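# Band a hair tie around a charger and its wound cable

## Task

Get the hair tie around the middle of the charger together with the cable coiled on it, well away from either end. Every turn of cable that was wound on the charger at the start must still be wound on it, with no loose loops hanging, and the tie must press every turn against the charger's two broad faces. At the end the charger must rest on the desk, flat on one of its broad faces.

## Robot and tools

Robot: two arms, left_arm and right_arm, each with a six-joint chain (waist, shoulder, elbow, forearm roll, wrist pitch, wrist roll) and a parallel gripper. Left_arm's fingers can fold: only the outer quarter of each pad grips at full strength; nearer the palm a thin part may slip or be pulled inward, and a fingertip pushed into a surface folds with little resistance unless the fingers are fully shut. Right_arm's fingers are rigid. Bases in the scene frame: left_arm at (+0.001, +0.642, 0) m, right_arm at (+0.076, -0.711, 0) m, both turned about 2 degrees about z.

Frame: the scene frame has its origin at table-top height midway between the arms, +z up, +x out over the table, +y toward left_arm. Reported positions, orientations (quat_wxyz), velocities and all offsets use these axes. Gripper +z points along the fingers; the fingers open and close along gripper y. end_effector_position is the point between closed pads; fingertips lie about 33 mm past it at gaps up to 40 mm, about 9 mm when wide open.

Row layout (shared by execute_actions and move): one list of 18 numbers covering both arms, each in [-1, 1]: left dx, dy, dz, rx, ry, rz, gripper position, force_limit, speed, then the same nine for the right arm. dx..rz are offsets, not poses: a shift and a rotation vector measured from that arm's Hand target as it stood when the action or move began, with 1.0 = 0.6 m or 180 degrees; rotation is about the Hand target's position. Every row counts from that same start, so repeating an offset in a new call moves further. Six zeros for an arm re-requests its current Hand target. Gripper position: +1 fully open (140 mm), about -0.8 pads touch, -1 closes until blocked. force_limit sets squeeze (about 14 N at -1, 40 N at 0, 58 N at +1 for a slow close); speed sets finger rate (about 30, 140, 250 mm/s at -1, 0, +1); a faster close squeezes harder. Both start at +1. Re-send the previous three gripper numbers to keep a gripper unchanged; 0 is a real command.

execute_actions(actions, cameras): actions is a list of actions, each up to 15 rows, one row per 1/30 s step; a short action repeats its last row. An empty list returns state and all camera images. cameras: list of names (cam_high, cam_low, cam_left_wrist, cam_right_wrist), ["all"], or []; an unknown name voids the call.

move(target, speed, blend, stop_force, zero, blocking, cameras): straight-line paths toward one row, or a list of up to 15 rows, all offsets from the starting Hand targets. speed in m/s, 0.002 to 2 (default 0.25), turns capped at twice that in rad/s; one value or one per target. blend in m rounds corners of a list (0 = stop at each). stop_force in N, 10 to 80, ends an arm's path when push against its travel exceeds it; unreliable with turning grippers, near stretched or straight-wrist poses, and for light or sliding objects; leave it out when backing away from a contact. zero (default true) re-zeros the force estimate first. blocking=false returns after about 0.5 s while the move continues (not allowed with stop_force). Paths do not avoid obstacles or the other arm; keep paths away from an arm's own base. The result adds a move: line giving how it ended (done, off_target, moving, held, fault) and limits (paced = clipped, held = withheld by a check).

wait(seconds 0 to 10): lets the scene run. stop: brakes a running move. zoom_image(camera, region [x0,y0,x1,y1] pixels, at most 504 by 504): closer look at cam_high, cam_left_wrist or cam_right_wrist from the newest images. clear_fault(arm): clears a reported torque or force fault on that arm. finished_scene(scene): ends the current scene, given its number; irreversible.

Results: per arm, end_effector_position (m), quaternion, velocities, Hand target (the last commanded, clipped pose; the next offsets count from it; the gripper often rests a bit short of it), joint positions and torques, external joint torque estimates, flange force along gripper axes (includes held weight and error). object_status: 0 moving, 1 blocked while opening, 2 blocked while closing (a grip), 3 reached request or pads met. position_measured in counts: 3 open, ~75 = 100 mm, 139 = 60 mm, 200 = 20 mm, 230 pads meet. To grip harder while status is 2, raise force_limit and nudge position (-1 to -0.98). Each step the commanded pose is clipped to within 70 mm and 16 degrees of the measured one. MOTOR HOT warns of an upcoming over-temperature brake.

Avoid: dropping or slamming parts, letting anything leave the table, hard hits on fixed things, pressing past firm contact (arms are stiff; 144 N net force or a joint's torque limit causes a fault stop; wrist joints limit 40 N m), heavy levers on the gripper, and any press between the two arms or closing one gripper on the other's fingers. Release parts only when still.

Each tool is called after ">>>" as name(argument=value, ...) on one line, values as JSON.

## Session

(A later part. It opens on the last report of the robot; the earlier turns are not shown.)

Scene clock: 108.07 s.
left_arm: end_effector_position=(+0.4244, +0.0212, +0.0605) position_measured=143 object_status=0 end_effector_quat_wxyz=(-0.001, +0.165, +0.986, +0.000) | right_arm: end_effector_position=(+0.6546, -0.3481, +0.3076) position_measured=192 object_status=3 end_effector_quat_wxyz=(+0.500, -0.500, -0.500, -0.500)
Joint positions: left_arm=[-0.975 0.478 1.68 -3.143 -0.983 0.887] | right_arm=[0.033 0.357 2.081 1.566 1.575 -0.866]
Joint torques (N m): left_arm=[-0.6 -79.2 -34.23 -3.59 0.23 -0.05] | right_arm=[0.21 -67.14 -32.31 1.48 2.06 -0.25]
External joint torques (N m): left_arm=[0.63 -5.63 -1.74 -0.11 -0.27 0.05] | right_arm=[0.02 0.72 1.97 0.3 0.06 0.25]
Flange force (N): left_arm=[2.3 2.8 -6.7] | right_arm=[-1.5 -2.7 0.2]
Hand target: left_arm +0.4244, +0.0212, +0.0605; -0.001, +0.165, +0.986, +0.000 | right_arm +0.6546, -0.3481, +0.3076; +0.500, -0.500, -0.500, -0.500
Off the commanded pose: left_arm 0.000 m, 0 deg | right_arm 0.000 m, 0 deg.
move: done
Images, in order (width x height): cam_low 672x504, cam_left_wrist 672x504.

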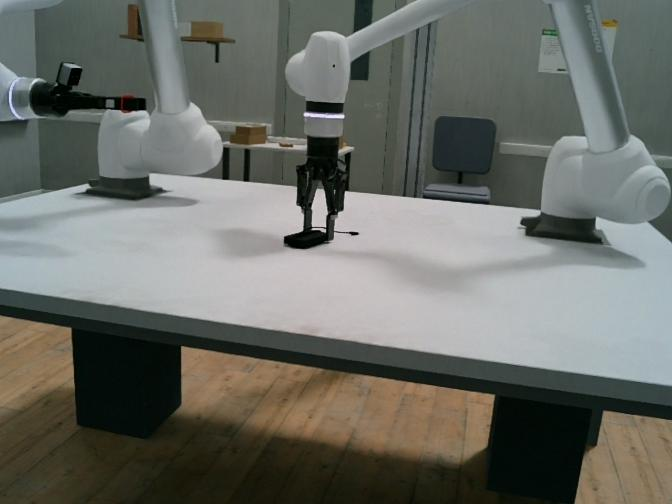

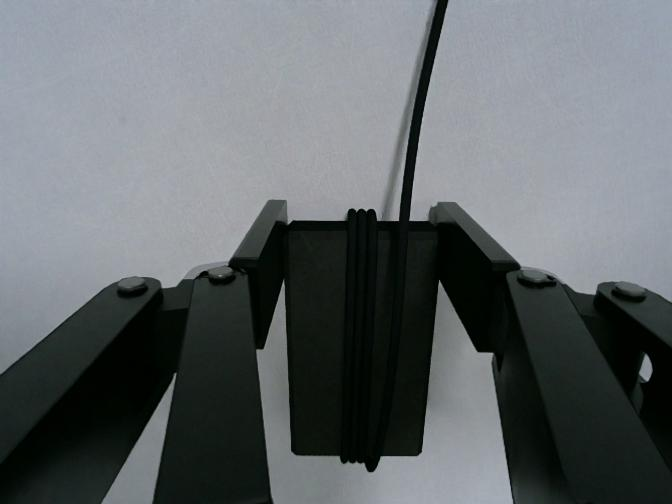

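>>> move(target=[[0,0,0.02,0,0,0,-1,0.0,-1, 0,0,0,0,0,0,-0.5,1,-1],[0,0.0,0.2,0,0,0,-1,0.0,-1, 0,0,0,0,0,0,-0.5,1,-1],[0.261,0.0647,0.4325,0,0,-0.3944,-1,0.0,-1, -0.05,0,0,0,0,0,-0.5,1,-1]], cameras=["all"], speed=[0.03,0.1,0.2])

>>> zoom_image(camera="cam_right_wrist", region=[240, 80, 440, 280])

>>> zoom_image(camera="cam_low", region=[200, 70, 380, 190])

Scene clock: 115.40 s.
left_arm: end_effector_position=(+0.5810, +0.0601, +0.3200) position_measured=143 object_status=2 end_effector_quat_wxyz=(-0.001, +0.707, +0.707, +0.000) | right_arm: end_effector_position=(+0.6246, -0.3481, +0.3076) position_measured=192 object_status=3 end_effector_quat_wxyz=(+0.500, -0.500, -0.500, -0.500)
Joint positions: left_arm=[-0.786 0.443 1.236 -3.141 -1.464 2.314] | right_arm=[0.033 0.321 2.137 1.566 1.575 -0.887]
Joint torques (N m): left_arm=[-0.41 -87.76 -43.27 -4.2 -0.04 -0.11] | right_arm=[0.33 -62.5 -31.45 1.47 2.11 -0.26]
External joint torques (N m): left_arm=[0.5 -0.67 0.37 -0.14 -0.01 0.11] | right_arm=[-0.29 0.21 1.71 0.29 0.04 0.26]
Flange force (N): left_arm=[2.0 -0.9 0.4] | right_arm=[-0.7 -2.8 -0.3]
Hand target: left_arm +0.5810, +0.0600, +0.3200; -0.001, +0.707, +0.707, +0.000 | right_arm +0.6246, -0.3481, +0.3076; +0.500, -0.500, -0.500, -0.500
Off the commanded pose: left_arm 0.000 m, 0 deg | right_arm 0.000 m, 0 deg.
move: done

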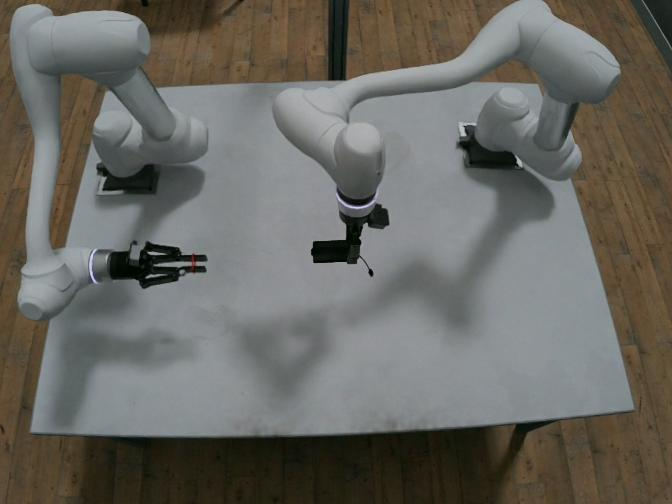

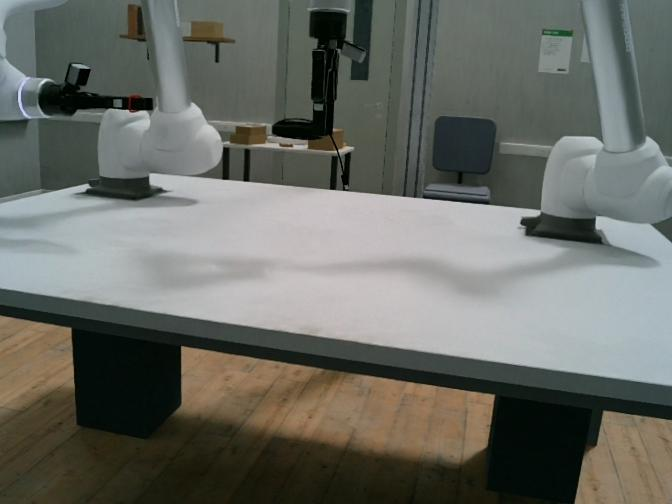

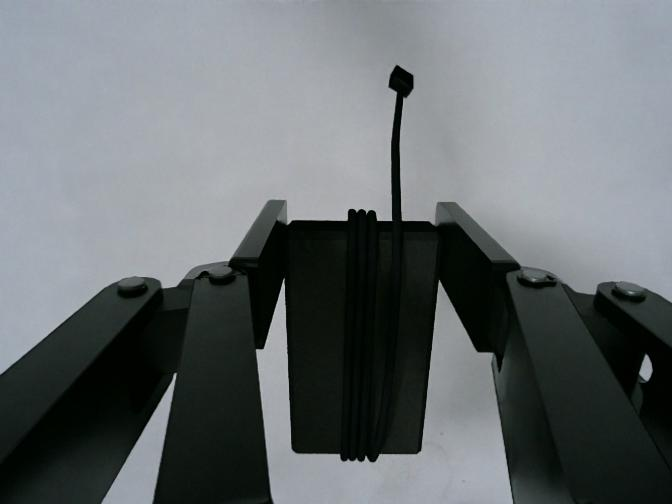

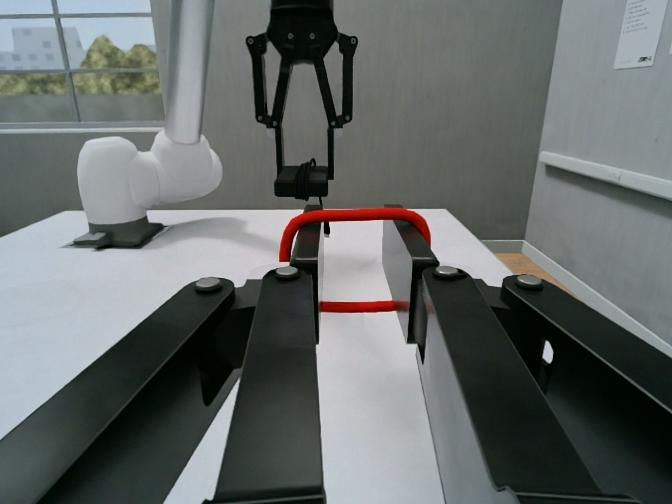

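Scaled by 2.520 from the camera's 672x504 image, which has a finer 960x720 frame.

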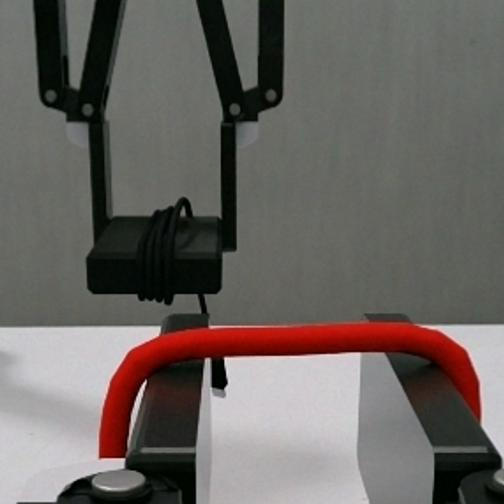

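Scaled by 2.800 from the camera's 672x504 image, which has a finer 960x720 frame.

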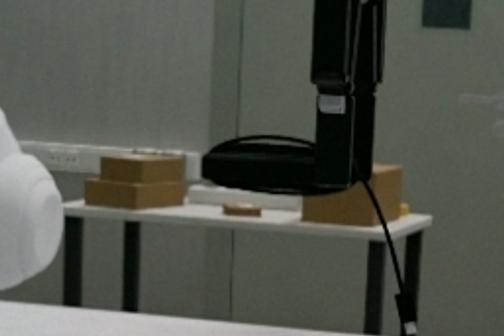

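>>> move(target=[[0,0,0,0,0,0,-1,0.0,-1, -0.0765,0.3,-0.061,0,0,0,-0.5,1,-1],[0,0,0,0,0,0,-1,0.0,-1, -0.0765,0.3,-0.061,0,0,0,0.02,1,-1],[0,0,0,0,0,0,-1,0.0,-1, -0.0765,0.4,-0.061,0,0,0,0.02,1,-1]], speed=[0.15,0.1,0.08], cameras=["cam_low","cam_left_wrist","cam_right_wrist"])

>>> zoom_image(camera="cam_right_wrist", region=[200, 100, 500, 330])

>>> zoom_image(camera="cam_low", region=[200, 70, 380, 190])

>>> zoom_image(camera="cam_left_wrist", region=[200, 250, 500, 504])

Scene clock: 122.53 s.
left_arm: end_effector_position=(+0.5810, +0.0600, +0.3200) position_measured=143 object_status=2 end_effector_quat_wxyz=(-0.001, +0.707, +0.707, +0.000) | right_arm: end_effector_position=(+0.5787, -0.1081, +0.2710) position_measured=127 object_status=3 end_effector_quat_wxyz=(+0.500, -0.500, -0.500, -0.500)
Joint positions: left_arm=[-0.786 0.443 1.236 -3.142 -1.464 2.314] | right_arm=[0.473 0.401 2.114 1.93 1.322 -0.988]
Joint torques (N m): left_arm=[-0.2 -88.13 -43.28 -4.18 -0.03 -0.12] | right_arm=[0.04 -69.6 -30.7 0.21 2.26 -0.32]
External joint torques (N m): left_arm=[0.12 -0.42 0.4 -0.18 -0.02 0.12] | right_arm=[-0.24 0.38 1.7 0.38 0.04 0.32]
Flange force (N): left_arm=[1.4 -1.0 0.5] | right_arm=[-0.9 -2.4 -1.3]
Hand target: left_arm +0.5810, +0.0600, +0.3200; -0.001, +0.707, +0.707, +0.000 | right_arm +0.5787, -0.1081, +0.2710; +0.500, -0.500, -0.500, -0.500
Off the commanded pose: left_arm 0.000 m, 0 deg | right_arm 0.000 m, 0 deg.
move: done
Images, in order (width x height): cam_low 672x504, cam_left_wrist 672x504, cam_right_wrist 672x504.

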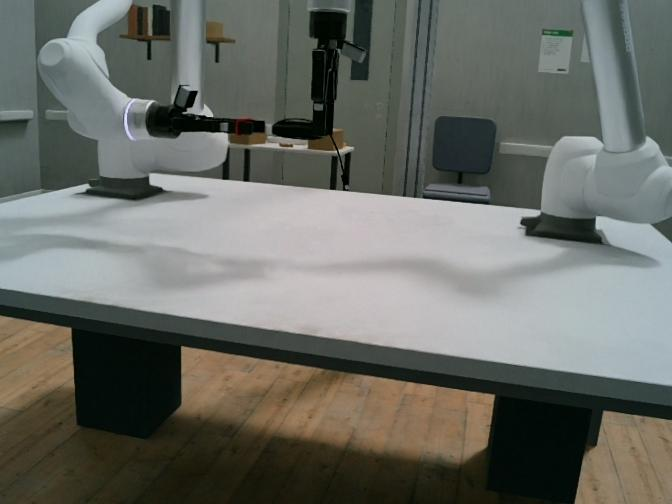

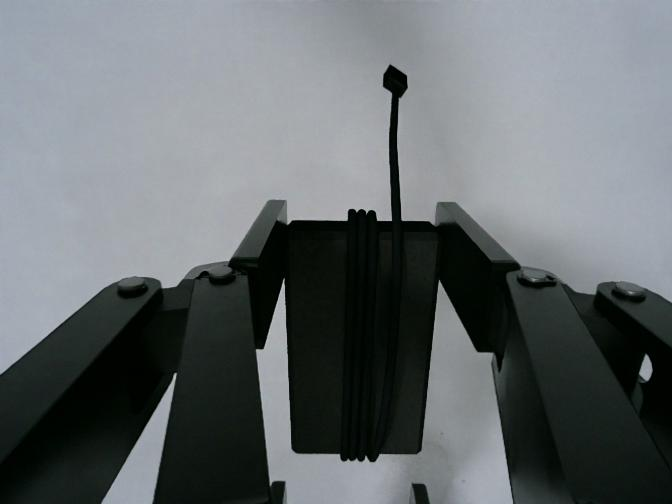

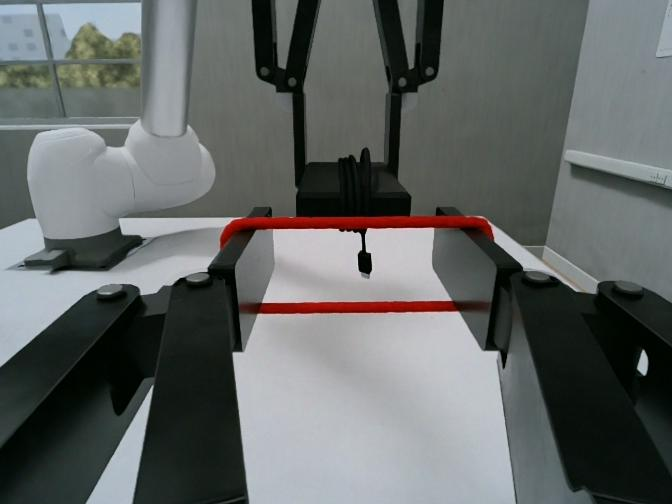

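Scaled by 1.680 from the camera's 672x504 image, which has a finer 960x720 frame.

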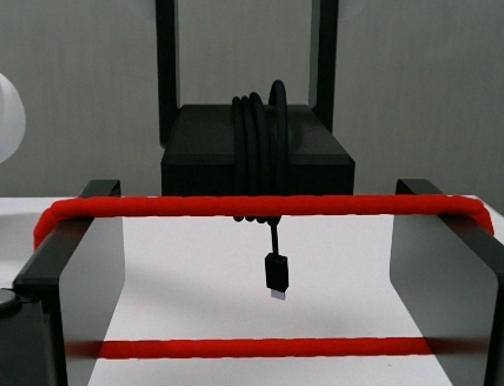

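Scaled by 2.800 from the camera's 672x504 image, which has a finer 960x720 frame.

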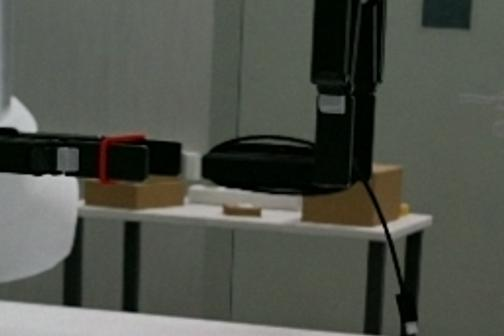

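Scaled by 1.680 from the camera's 672x504 image, which has a finer 960x720 frame.

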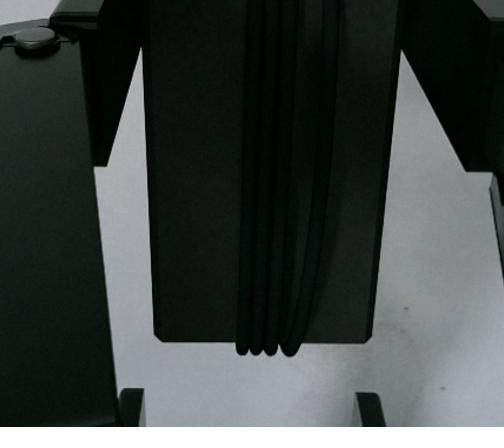

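>>> move(target=[0,0,0,0,0,0,-1,0.0,-1, 0.0013,0.105,0,0,0,0,0.02,1,-1], speed=0.03, stop_force=25, cameras=["cam_low","cam_left_wrist","cam_right_wrist"])

>>> zoom_image(camera="cam_right_wrist", region=[200, 100, 500, 330])

>>> zoom_image(camera="cam_low", region=[200, 70, 380, 190])

>>> zoom_image(camera="cam_left_wrist", region=[200, 250, 500, 504])

Scene clock: 129.10 s.
left_arm: end_effector_position=(+0.5810, +0.0600, +0.3200) position_measured=143 object_status=2 end_effector_quat_wxyz=(-0.001, +0.707, +0.707, +0.000) | right_arm: end_effector_position=(+0.5795, -0.0451, +0.2710) position_measured=127 object_status=3 end_effector_quat_wxyz=(+0.500, -0.500, -0.500, -0.500)
Joint positions: left_arm=[-0.786 0.443 1.236 -3.142 -1.464 2.314] | right_arm=[0.568 0.437 2.049 2.004 1.259 -0.985]
Joint torques (N m): left_arm=[-0.42 -87.8 -43.1 -4.2 -0.05 -0.07] | right_arm=[-0.22 -74.19 -31.73 0.08 2.2 -0.25]
External joint torques (N m): left_arm=[0.53 -0.07 0.38 -0.13 0.01 0.07] | right_arm=[0.01 0.45 1.71 0.29 0.1 0.25]
Flange force (N): left_arm=[1.3 -0.2 0.6] | right_arm=[-1.1 -2.4 -1.3]
Hand target: left_arm +0.5810, +0.0600, +0.3200; -0.001, +0.707, +0.707, +0.000 | right_arm +0.5795, -0.0451, +0.2710; +0.500, -0.500, -0.500, -0.500
Off the commanded pose: left_arm 0.000 m, 0 deg | right_arm 0.000 m, 0 deg.
move: done
Images, in order (width x height): cam_low 672x504, cam_left_wrist 672x504, cam_right_wrist 672x504.

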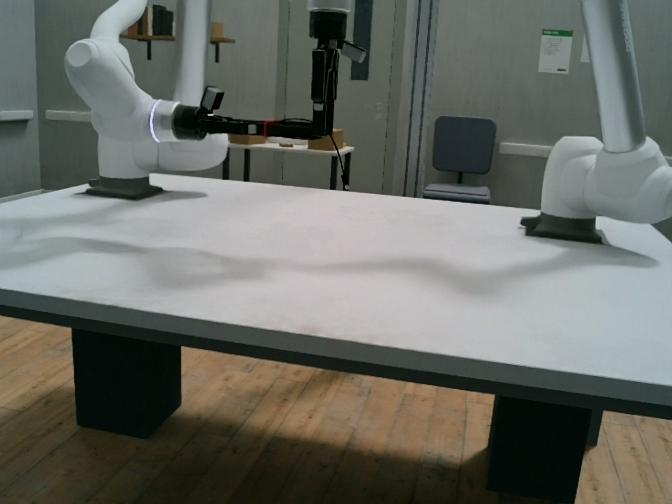

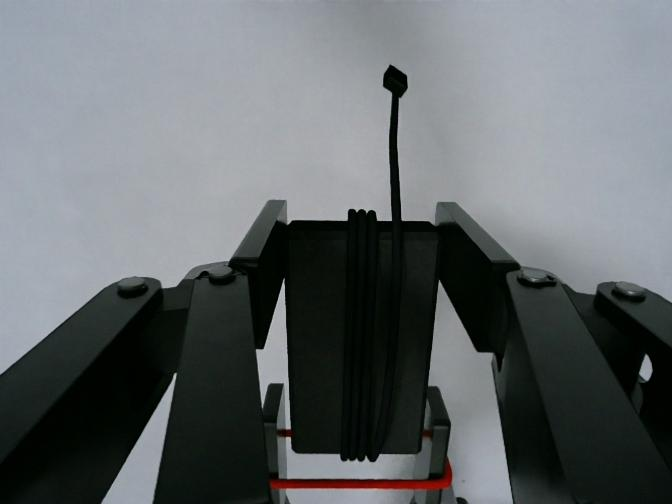

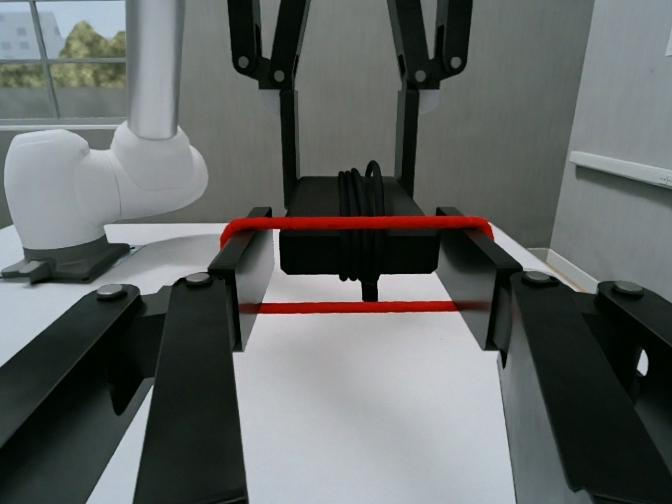

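Scaled by 1.680 from the camera's 672x504 image, which has a finer 960x720 frame.

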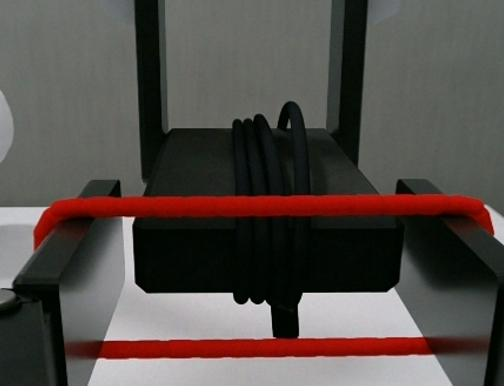

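Scaled by 2.800 from the camera's 672x504 image, which has a finer 960x720 frame.

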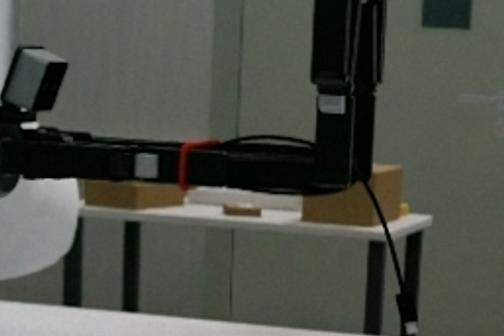

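Scaled by 1.680 from the camera's 672x504 image, which has a finer 960x720 frame.

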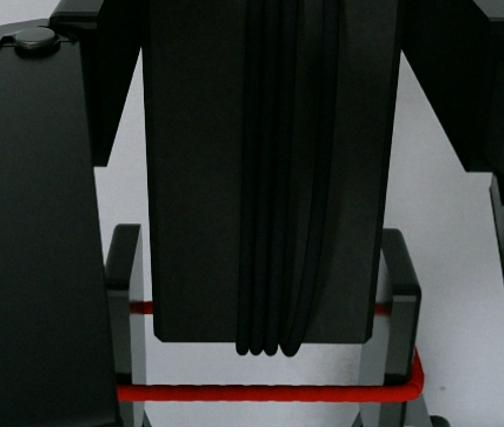

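>>> move(target=[[0,0,0,0,0,0,-1,0.0,-1, 0,0,0.0067,0,0,0,0.02,1,-1],[0,0,0,0,0,0,-1,0.0,-1, 0,0.045,0.0067,0,0,0,0.02,1,-1]], speed=0.02, stop_force=40, cameras=["cam_low","cam_left_wrist","cam_right_wrist"])

>>> zoom_image(camera="cam_right_wrist", region=[200, 100, 500, 330])

>>> zoom_image(camera="cam_low", region=[200, 70, 380, 190])

>>> zoom_image(camera="cam_left_wrist", region=[200, 250, 500, 504])

Scene clock: 133.27 s.
left_arm: end_effector_position=(+0.5810, +0.0601, +0.3200) position_measured=143 object_status=2 end_effector_quat_wxyz=(-0.001, +0.707, +0.707, +0.000) | right_arm: end_effector_position=(+0.5795, -0.0181, +0.2750) position_measured=127 object_status=3 end_effector_quat_wxyz=(+0.500, -0.500, -0.500, -0.500)
Joint positions: left_arm=[-0.786 0.443 1.236 -3.142 -1.464 2.314] | right_arm=[0.606 0.449 2.017 2.031 1.229 -0.976]
Joint torques (N m): left_arm=[-0.5 -87.24 -42.77 -4.27 0.04 -0.09] | right_arm=[0.32 -76.99 -32.95 0.11 2.49 -0.3]
External joint torques (N m): left_arm=[0.33 -1.12 -0.06 -0.09 -0.09 0.09] | right_arm=[-0.24 1.58 2.29 0.14 -0.21 0.29]
Flange force (N): left_arm=[1.5 -0.8 -0.5] | right_arm=[-2.5 -1.9 -1.6]
Hand target: left_arm +0.5810, +0.0600, +0.3200; -0.001, +0.707, +0.707, +0.000 | right_arm +0.5795, -0.0181, +0.2750; +0.500, -0.500, -0.500, -0.500
Off the commanded pose: left_arm 0.000 m, 0 deg | right_arm 0.000 m, 0 deg.
move: done
Images, in order (width x height): cam_low 672x504, cam_left_wrist 672x504, cam_right_wrist 672x504.

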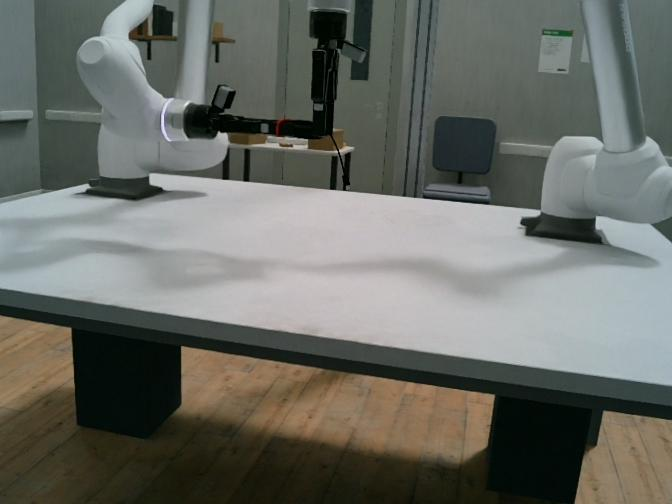

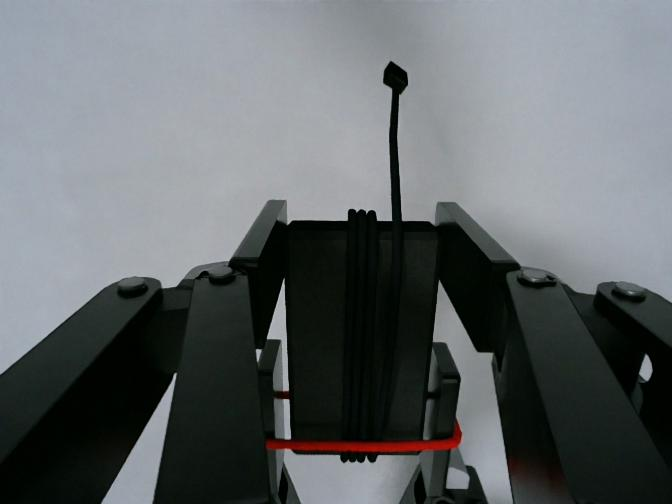

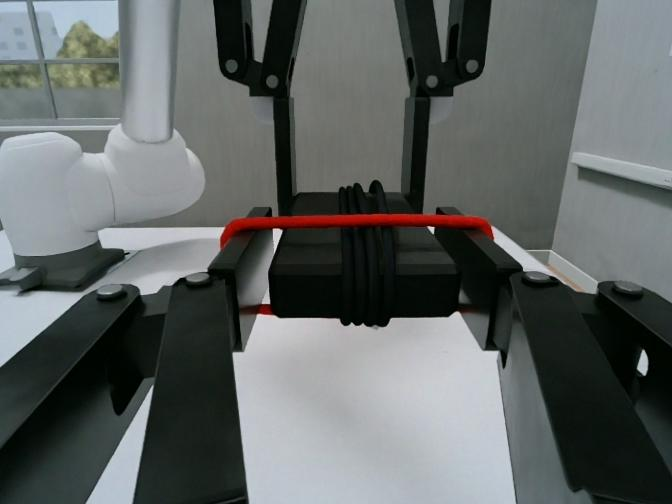

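Scaled by 1.680 from the camera's 672x504 image, which has a finer 960x720 frame.

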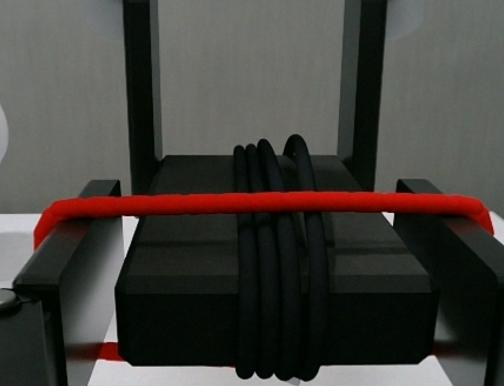

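Scaled by 2.800 from the camera's 672x504 image, which has a finer 960x720 frame.

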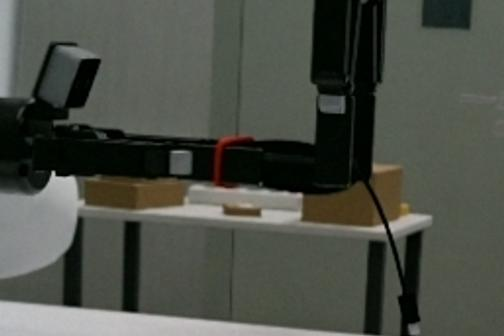

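Scaled by 1.680 from the camera's 672x504 image, which has a finer 960x720 frame.

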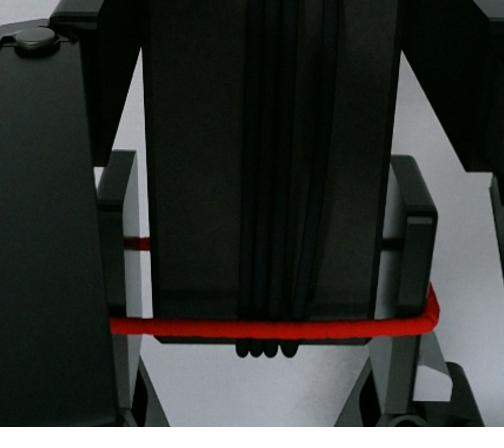

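>>> move(target=[0,0,0,0,0,0,-1,0.0,-1, 0,0.052,0,0,0,0,0.02,1,-1], speed=0.02, stop_force=40, cameras=["cam_low","cam_left_wrist","cam_right_wrist"])

>>> zoom_image(camera="cam_right_wrist", region=[200, 100, 500, 330])

>>> zoom_image(camera="cam_left_wrist", region=[200, 180, 500, 504])

Scene clock: 137.07 s.
left_arm: end_effector_position=(+0.5810, +0.0601, +0.3200) position_measured=143 object_status=2 end_effector_quat_wxyz=(-0.001, +0.707, +0.707, +0.000) | right_arm: end_effector_position=(+0.5795, +0.0131, +0.2750) position_measured=127 object_status=3 end_effector_quat_wxyz=(+0.500, -0.500, -0.500, -0.500)
Joint positions: left_arm=[-0.786 0.443 1.236 -3.142 -1.464 2.314] | right_arm=[0.647 0.47 1.98 2.062 1.198 -0.973]
Joint torques (N m): left_arm=[-0.53 -87.68 -43.02 -4.25 0.04 -0.08] | right_arm=[-0.13 -79.26 -33.4 -0.07 2.4 -0.23]
External joint torques (N m): left_arm=[0.44 -0.81 0.05 -0.11 -0.08 0.08] | right_arm=[0.36 1.33 2.2 0.19 -0.12 0.22]
Flange force (N): left_arm=[1.4 -0.5 -0.2] | right_arm=[-2.3 -2.6 -1.0]
Hand target: left_arm +0.5810, +0.0600, +0.3200; -0.001, +0.707, +0.707, +0.000 | right_arm +0.5795, +0.0131, +0.2750; +0.500, -0.500, -0.500, -0.500
Off the commanded pose: left_arm 0.000 m, 0 deg | right_arm 0.000 m, 0 deg.
move: done
Images, in order (width x height): cam_low 672x504, cam_left_wrist 672x504, cam_right_wrist 672x504.

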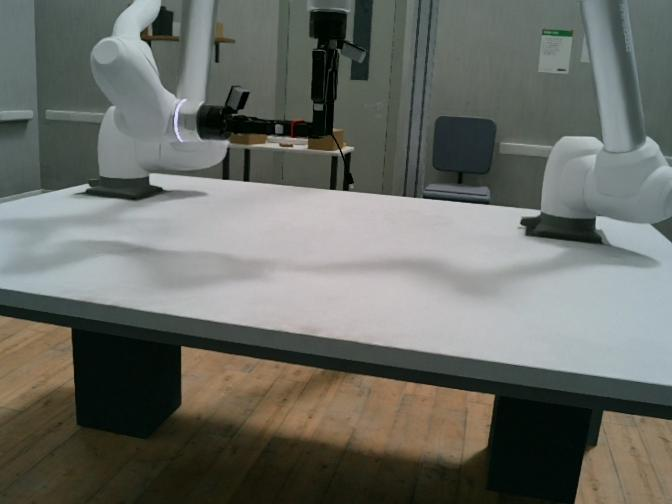

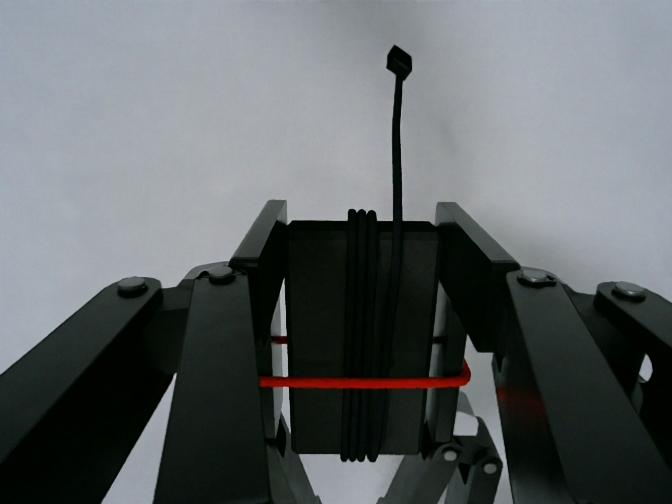

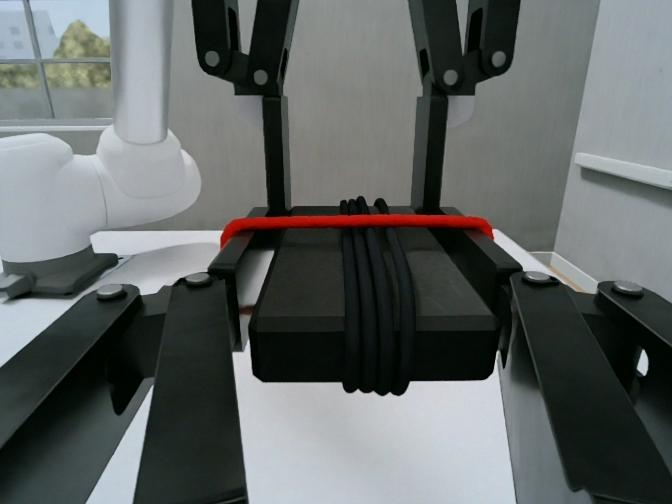

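Scaled by 1.680 from the camera's 672x504 image, which has a finer 960x720 frame.

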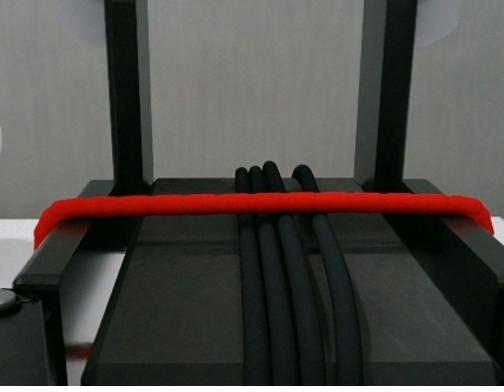

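Scaled by 1.556 from the camera's 672x504 image, which has a finer 960x720 frame.

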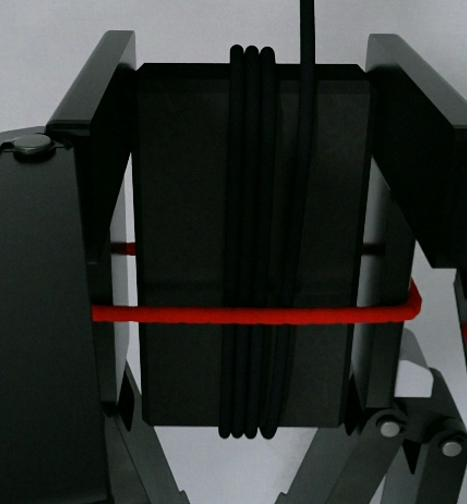

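>>> move(target=[[0,0,0,0,0,0,-1,0.0,-1, 0,0,0,0,0,0,-1,-0.6,-1]], speed=0.02)

Scene clock: 138.70 s.
left_arm: end_effector_position=(+0.5810, +0.0600, +0.3200) position_measured=143 object_status=2 end_effector_quat_wxyz=(-0.001, +0.707, +0.707, +0.000) | right_arm: end_effector_position=(+0.5795, +0.0131, +0.2750) position_measured=141 object_status=2 end_effector_quat_wxyz=(+0.500, -0.500, -0.500, -0.500)
Joint positions: left_arm=[-0.786 0.443 1.236 -3.142 -1.464 2.314] | right_arm=[0.647 0.47 1.98 2.063 1.198 -0.973]
Joint torques (N m): left_arm=[-0.68 -85.28 -48.17 -4.6 4.83 -0.91] | right_arm=[10.96 -80.22 -33.29 -1.75 3.91 -0.28]
External joint torques (N m): left_arm=[0.77 -3.22 5.19 0.24 -4.87 0.91] | right_arm=[-10.72 2.26 2.11 1.87 -1.63 0.28]
Flange force (N): left_arm=[11.7 -8.8 -1.0] | right_arm=[-3.2 6.3 -11.4]
Hand target: left_arm +0.5810, +0.0600, +0.3200; -0.001, +0.707, +0.707, +0.000 | right_arm +0.5795, +0.0131, +0.2750; +0.500, -0.500, -0.500, -0.500
Off the commanded pose: left_arm 0.000 m, 0 deg | right_arm 0.000 m, 0 deg.
move: done

>>> move(target=[[0,0,0,0,0,0,-1,0.0,-1, 0.0009,-0.0009,0,0,0,0,-1,-0.6,-1],[0,0,0,0,0,0,-1,0.0,-1, 0.0009,-0.0009,0,0,0,0,-0.97,0.5,-1]], speed=0.005)

>>> move(target=[[0,0,0,0,0,0,0.25,0.0,-1, 0,0,0,0,0,0,-0.97,0.5,-1]], speed=0.005, cameras=["cam_low","cam_left_wrist","cam_right_wrist"])

>>> zoom_image(camera="cam_low", region=[220, 70, 380, 200])

Scene clock: 141.00 s.
left_arm: end_effector_position=(+0.5810, +0.0601, +0.3200) position_measured=143 object_status=2 end_effector_quat_wxyz=(-0.001, +0.707, +0.707, +0.000) | right_arm: end_effector_position=(+0.5800, +0.0126, +0.2750) position_measured=143 object_status=0 end_effector_quat_wxyz=(+0.500, -0.500, -0.500, -0.500)
Joint positions: left_arm=[-0.786 0.443 1.236 -3.142 -1.464 2.314] | right_arm=[0.646 0.47 1.98 2.061 1.199 -0.973]
Joint torques (N m): left_arm=[2.06 -88.22 -42.47 -3.35 -0.51 -0.79] | right_arm=[-0.82 -78.81 -31.9 0.09 1.99 -0.3]
External joint torques (N m): left_arm=[-2.25 -0.21 -0.5 -1.02 0.47 0.79] | right_arm=[0.4 0.99 0.71 0.09 0.28 0.3]
Flange force (N): left_arm=[-1.6 -0.9 0.0] | right_arm=[-1.4 -0.4 0.2]
Hand target: left_arm +0.5810, +0.0600, +0.3200; -0.001, +0.707, +0.707, +0.000 | right_arm +0.5800, +0.0126, +0.2750; +0.500, -0.500, -0.500, -0.500
Off the commanded pose: left_arm 0.000 m, 0 deg | right_arm 0.000 m, 0 deg.
move: done

Scene clock: 142.23 s.
left_arm: end_effector_position=(+0.5810, +0.0601, +0.3200) position_measured=98 object_status=0 end_effector_quat_wxyz=(-0.001, +0.707, +0.707, +0.000) | right_arm: end_effector_position=(+0.5800, +0.0126, +0.2750) position_measured=143 object_status=2 end_effector_quat_wxyz=(+0.500, -0.500, -0.500, -0.500)
Joint positions: left_arm=[-0.786 0.443 1.236 -3.142 -1.464 2.314] | right_arm=[0.646 0.47 1.98 2.061 1.199 -0.973]
Joint torques (N m): left_arm=[-0.42 -85.4 -41.61 -4.12 -0.13 -0.11] | right_arm=[0.3 -81.39 -34.44 0.38 3.04 -0.32]
External joint torques (N m): left_arm=[0.4 -3.08 -1.35 -0.24 0.09 0.12] | right_arm=[-0.63 3.5 3.23 -0.2 -0.77 0.32]
Flange force (N): left_arm=[1.8 -0.9 -2.5] | right_arm=[-4.7 -1.1 -1.8]
Hand target: left_arm +0.5810, +0.0600, +0.3200; -0.001, +0.707, +0.707, +0.000 | right_arm +0.5800, +0.0126, +0.2750; +0.500, -0.500, -0.500, -0.500
Off the commanded pose: left_arm 0.000 m, 0 deg | right_arm 0.000 m, 0 deg.
move: done
Images, in order (width x height): cam_low 672x504, cam_left_wrist 672x504, cam_right_wrist 672x504.

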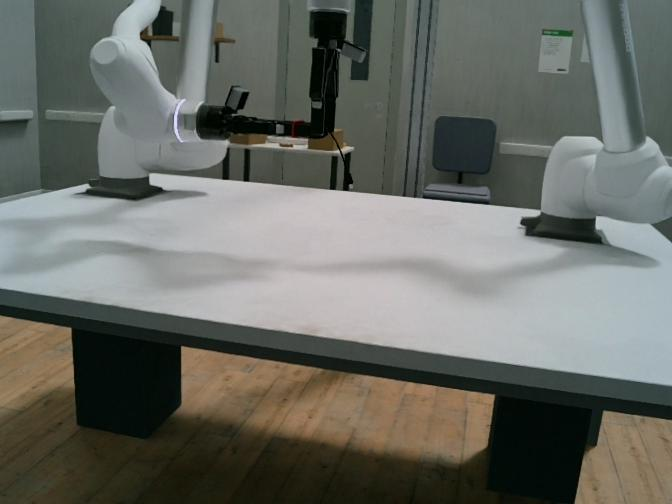

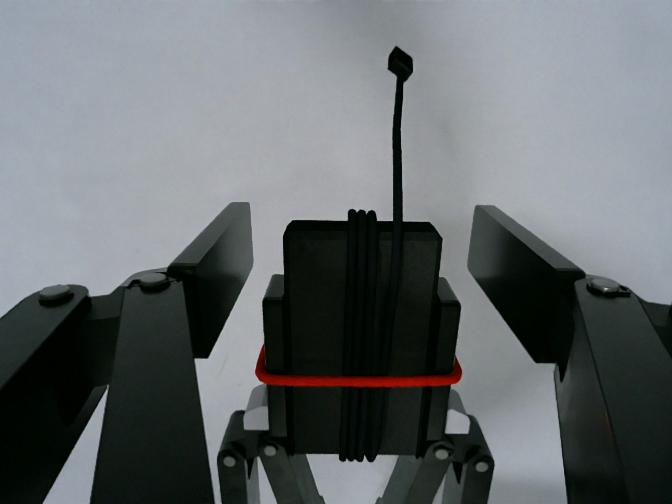

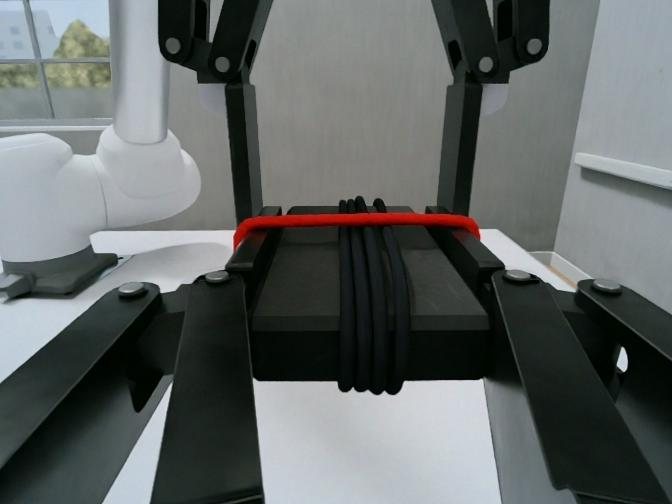

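Scaled by 3.150 from the camera's 672x504 image, which has a finer 960x720 frame.

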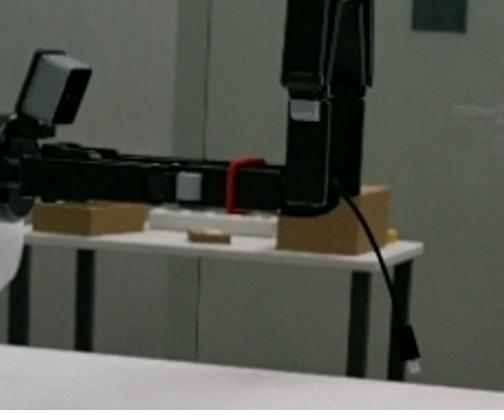

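>>> move(target=[[0,0,0.3,0,0,0,0.25,0,-1,0,0,0,0,0,0,-0.97,0.5,-1],[-0.012,0.4,0.25,-0.3849,-0.3849,-0.3849,0.25,0,-1,0,0,0,0,0,0,-0.97,0.5,-1],[-0.0062,0.2665,-0.08,-0.3849,-0.3849,-0.3849,0.25,0,-1,0,0,0,0,0,0,-0.97,0.5,-1]], speed=0.5, blend=[0.03,0.04,0], cameras=["cam_low","cam_left_wrist","cam_high"])

Scene clock: 151.43 s.
left_arm: end_effector_position=(+0.5773, +0.2200, +0.2721) position_measured=98 object_status=3 end_effector_quat_wxyz=(+0.707, +0.707, +0.000, +0.001) | right_arm: end_effector_position=(+0.5800, +0.0126, +0.2750) position_measured=143 object_status=2 end_effector_quat_wxyz=(+0.500, -0.500, -0.500, -0.500)
Joint positions: left_arm=[-0.17 0.412 2.09 -4.884 -1.443 5.655] | right_arm=[0.646 0.47 1.98 2.061 1.199 -0.973]
Joint torques (N m): left_arm=[-0.27 -70.48 -29.45 -1.28 -2.53 -0.15] | right_arm=[-0.15 -81 -34.88 0.36 2.95 -0.32]
External joint torques (N m): left_arm=[0.3 -2 -0.56 -0.23 -0.18 0.2] | right_arm=[0.54 3.03 3.7 -0.25 -0.66 0.31]
Flange force (N): left_arm=[-1.3 2.7 -0.6] | right_arm=[-4.3 -3.2 -1.3]
Hand target: left_arm +0.5773, +0.2199, +0.2720; +0.707, +0.707, +0.000, +0.001 | right_arm +0.5800, +0.0126, +0.2750; +0.500, -0.500, -0.500, -0.500
Off the commanded pose: left_arm 0.000 m, 0 deg | right_arm 0.000 m, 0 deg.
move: done
Images, in order (width x height): cam_high 672x504, cam_low 672x504, cam_left_wrist 672x504.

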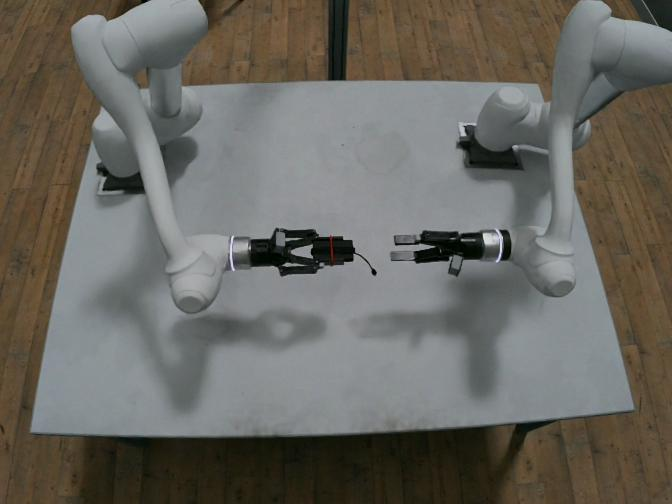

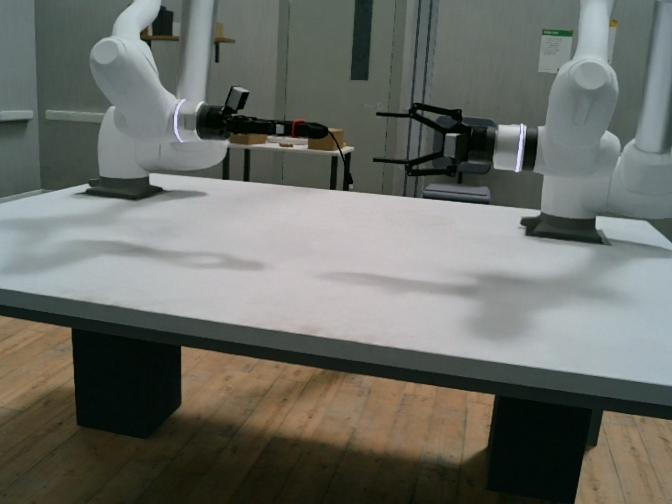

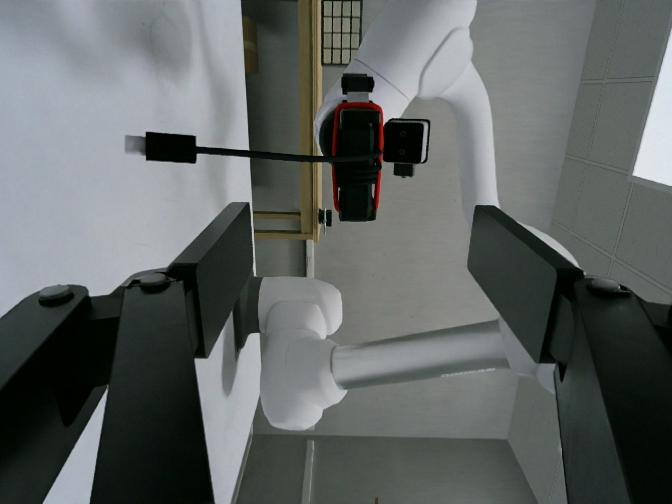

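>>> move(target=[-0.0067,-0.15,0.005,0,0,0,0.25,0,-1,0,0,0,0,0,0,-0.97,0.5,-1], cameras=["cam_low","cam_left_wrist","cam_high"])

>>> zoom_image(camera="cam_low", region=[230, 70, 430, 220])

Scene clock: 154.33 s.
left_arm: end_effector_position=(+0.5733, +0.1300, +0.2750) position_measured=98 object_status=3 end_effector_quat_wxyz=(+0.707, +0.707, +0.000, +0.001) | right_arm: end_effector_position=(+0.5800, +0.0126, +0.2750) position_measured=143 object_status=2 end_effector_quat_wxyz=(+0.500, -0.500, -0.500, -0.500)
Joint positions: left_arm=[-0.319 0.426 2.056 -5.003 -1.351 5.656] | right_arm=[0.646 0.47 1.98 2.061 1.199 -0.973]
Joint torques (N m): left_arm=[-0.74 -71.55 -30.53 -0.9 -2.7 -0.04] | right_arm=[-0.08 -81.29 -34.66 0.32 3.04 -0.32]
External joint torques (N m): left_arm=[0.9 -3.06 -0.32 -0.25 -0.01 0.09] | right_arm=[-0.04 3.37 3.45 -0.15 -0.76 0.32]
Flange force (N): left_arm=[-2.4 4.3 -1.9] | right_arm=[-4.6 -2.1 -1.4]
Hand target: left_arm +0.5733, +0.1299, +0.2750; +0.707, +0.707, +0.000, +0.001 | right_arm +0.5800, +0.0126, +0.2750; +0.500, -0.500, -0.500, -0.500
Off the commanded pose: left_arm 0.000 m, 0 deg | right_arm 0.000 m, 0 deg.
move: done
Images, in order (width x height): cam_high 672x504, cam_low 672x504, cam_left_wrist 672x504.

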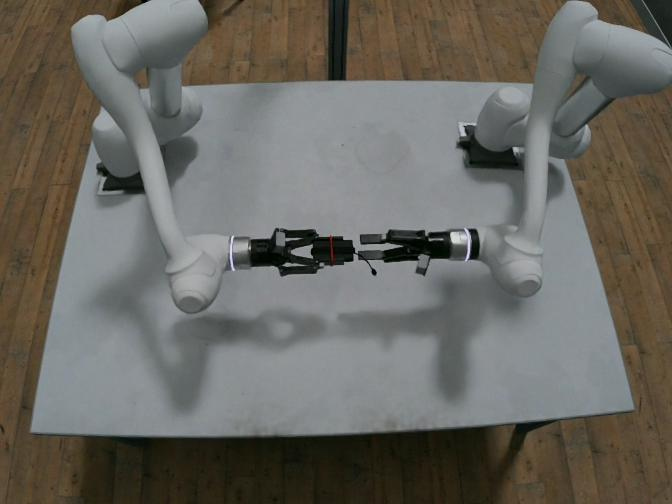

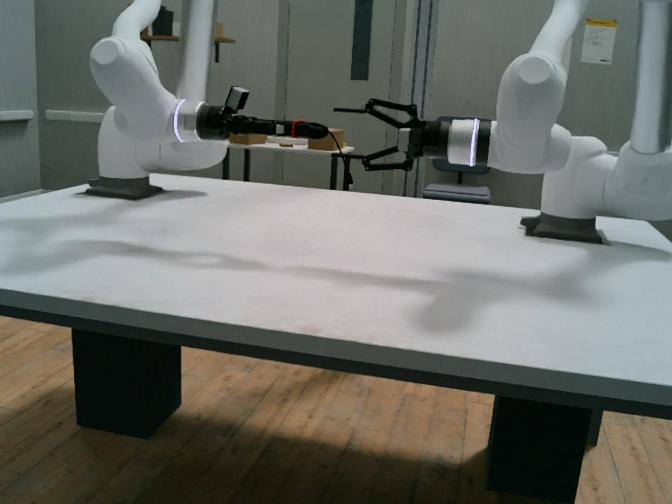

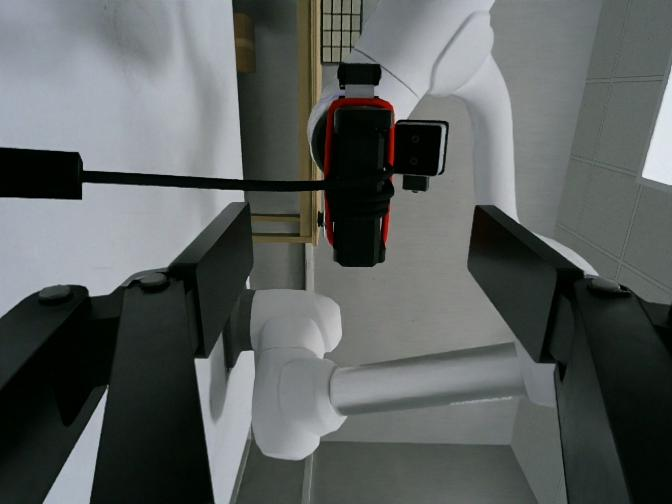

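Scaled by 2.520 from the camera's 672x504 image, which has a finer 960x720 frame.

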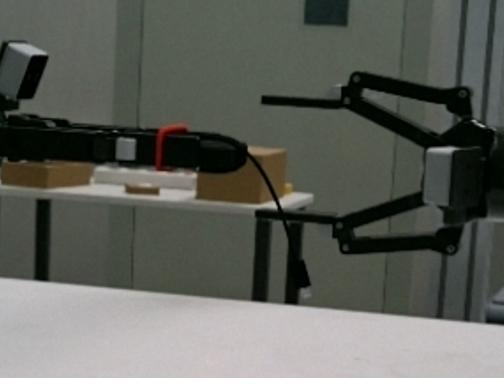

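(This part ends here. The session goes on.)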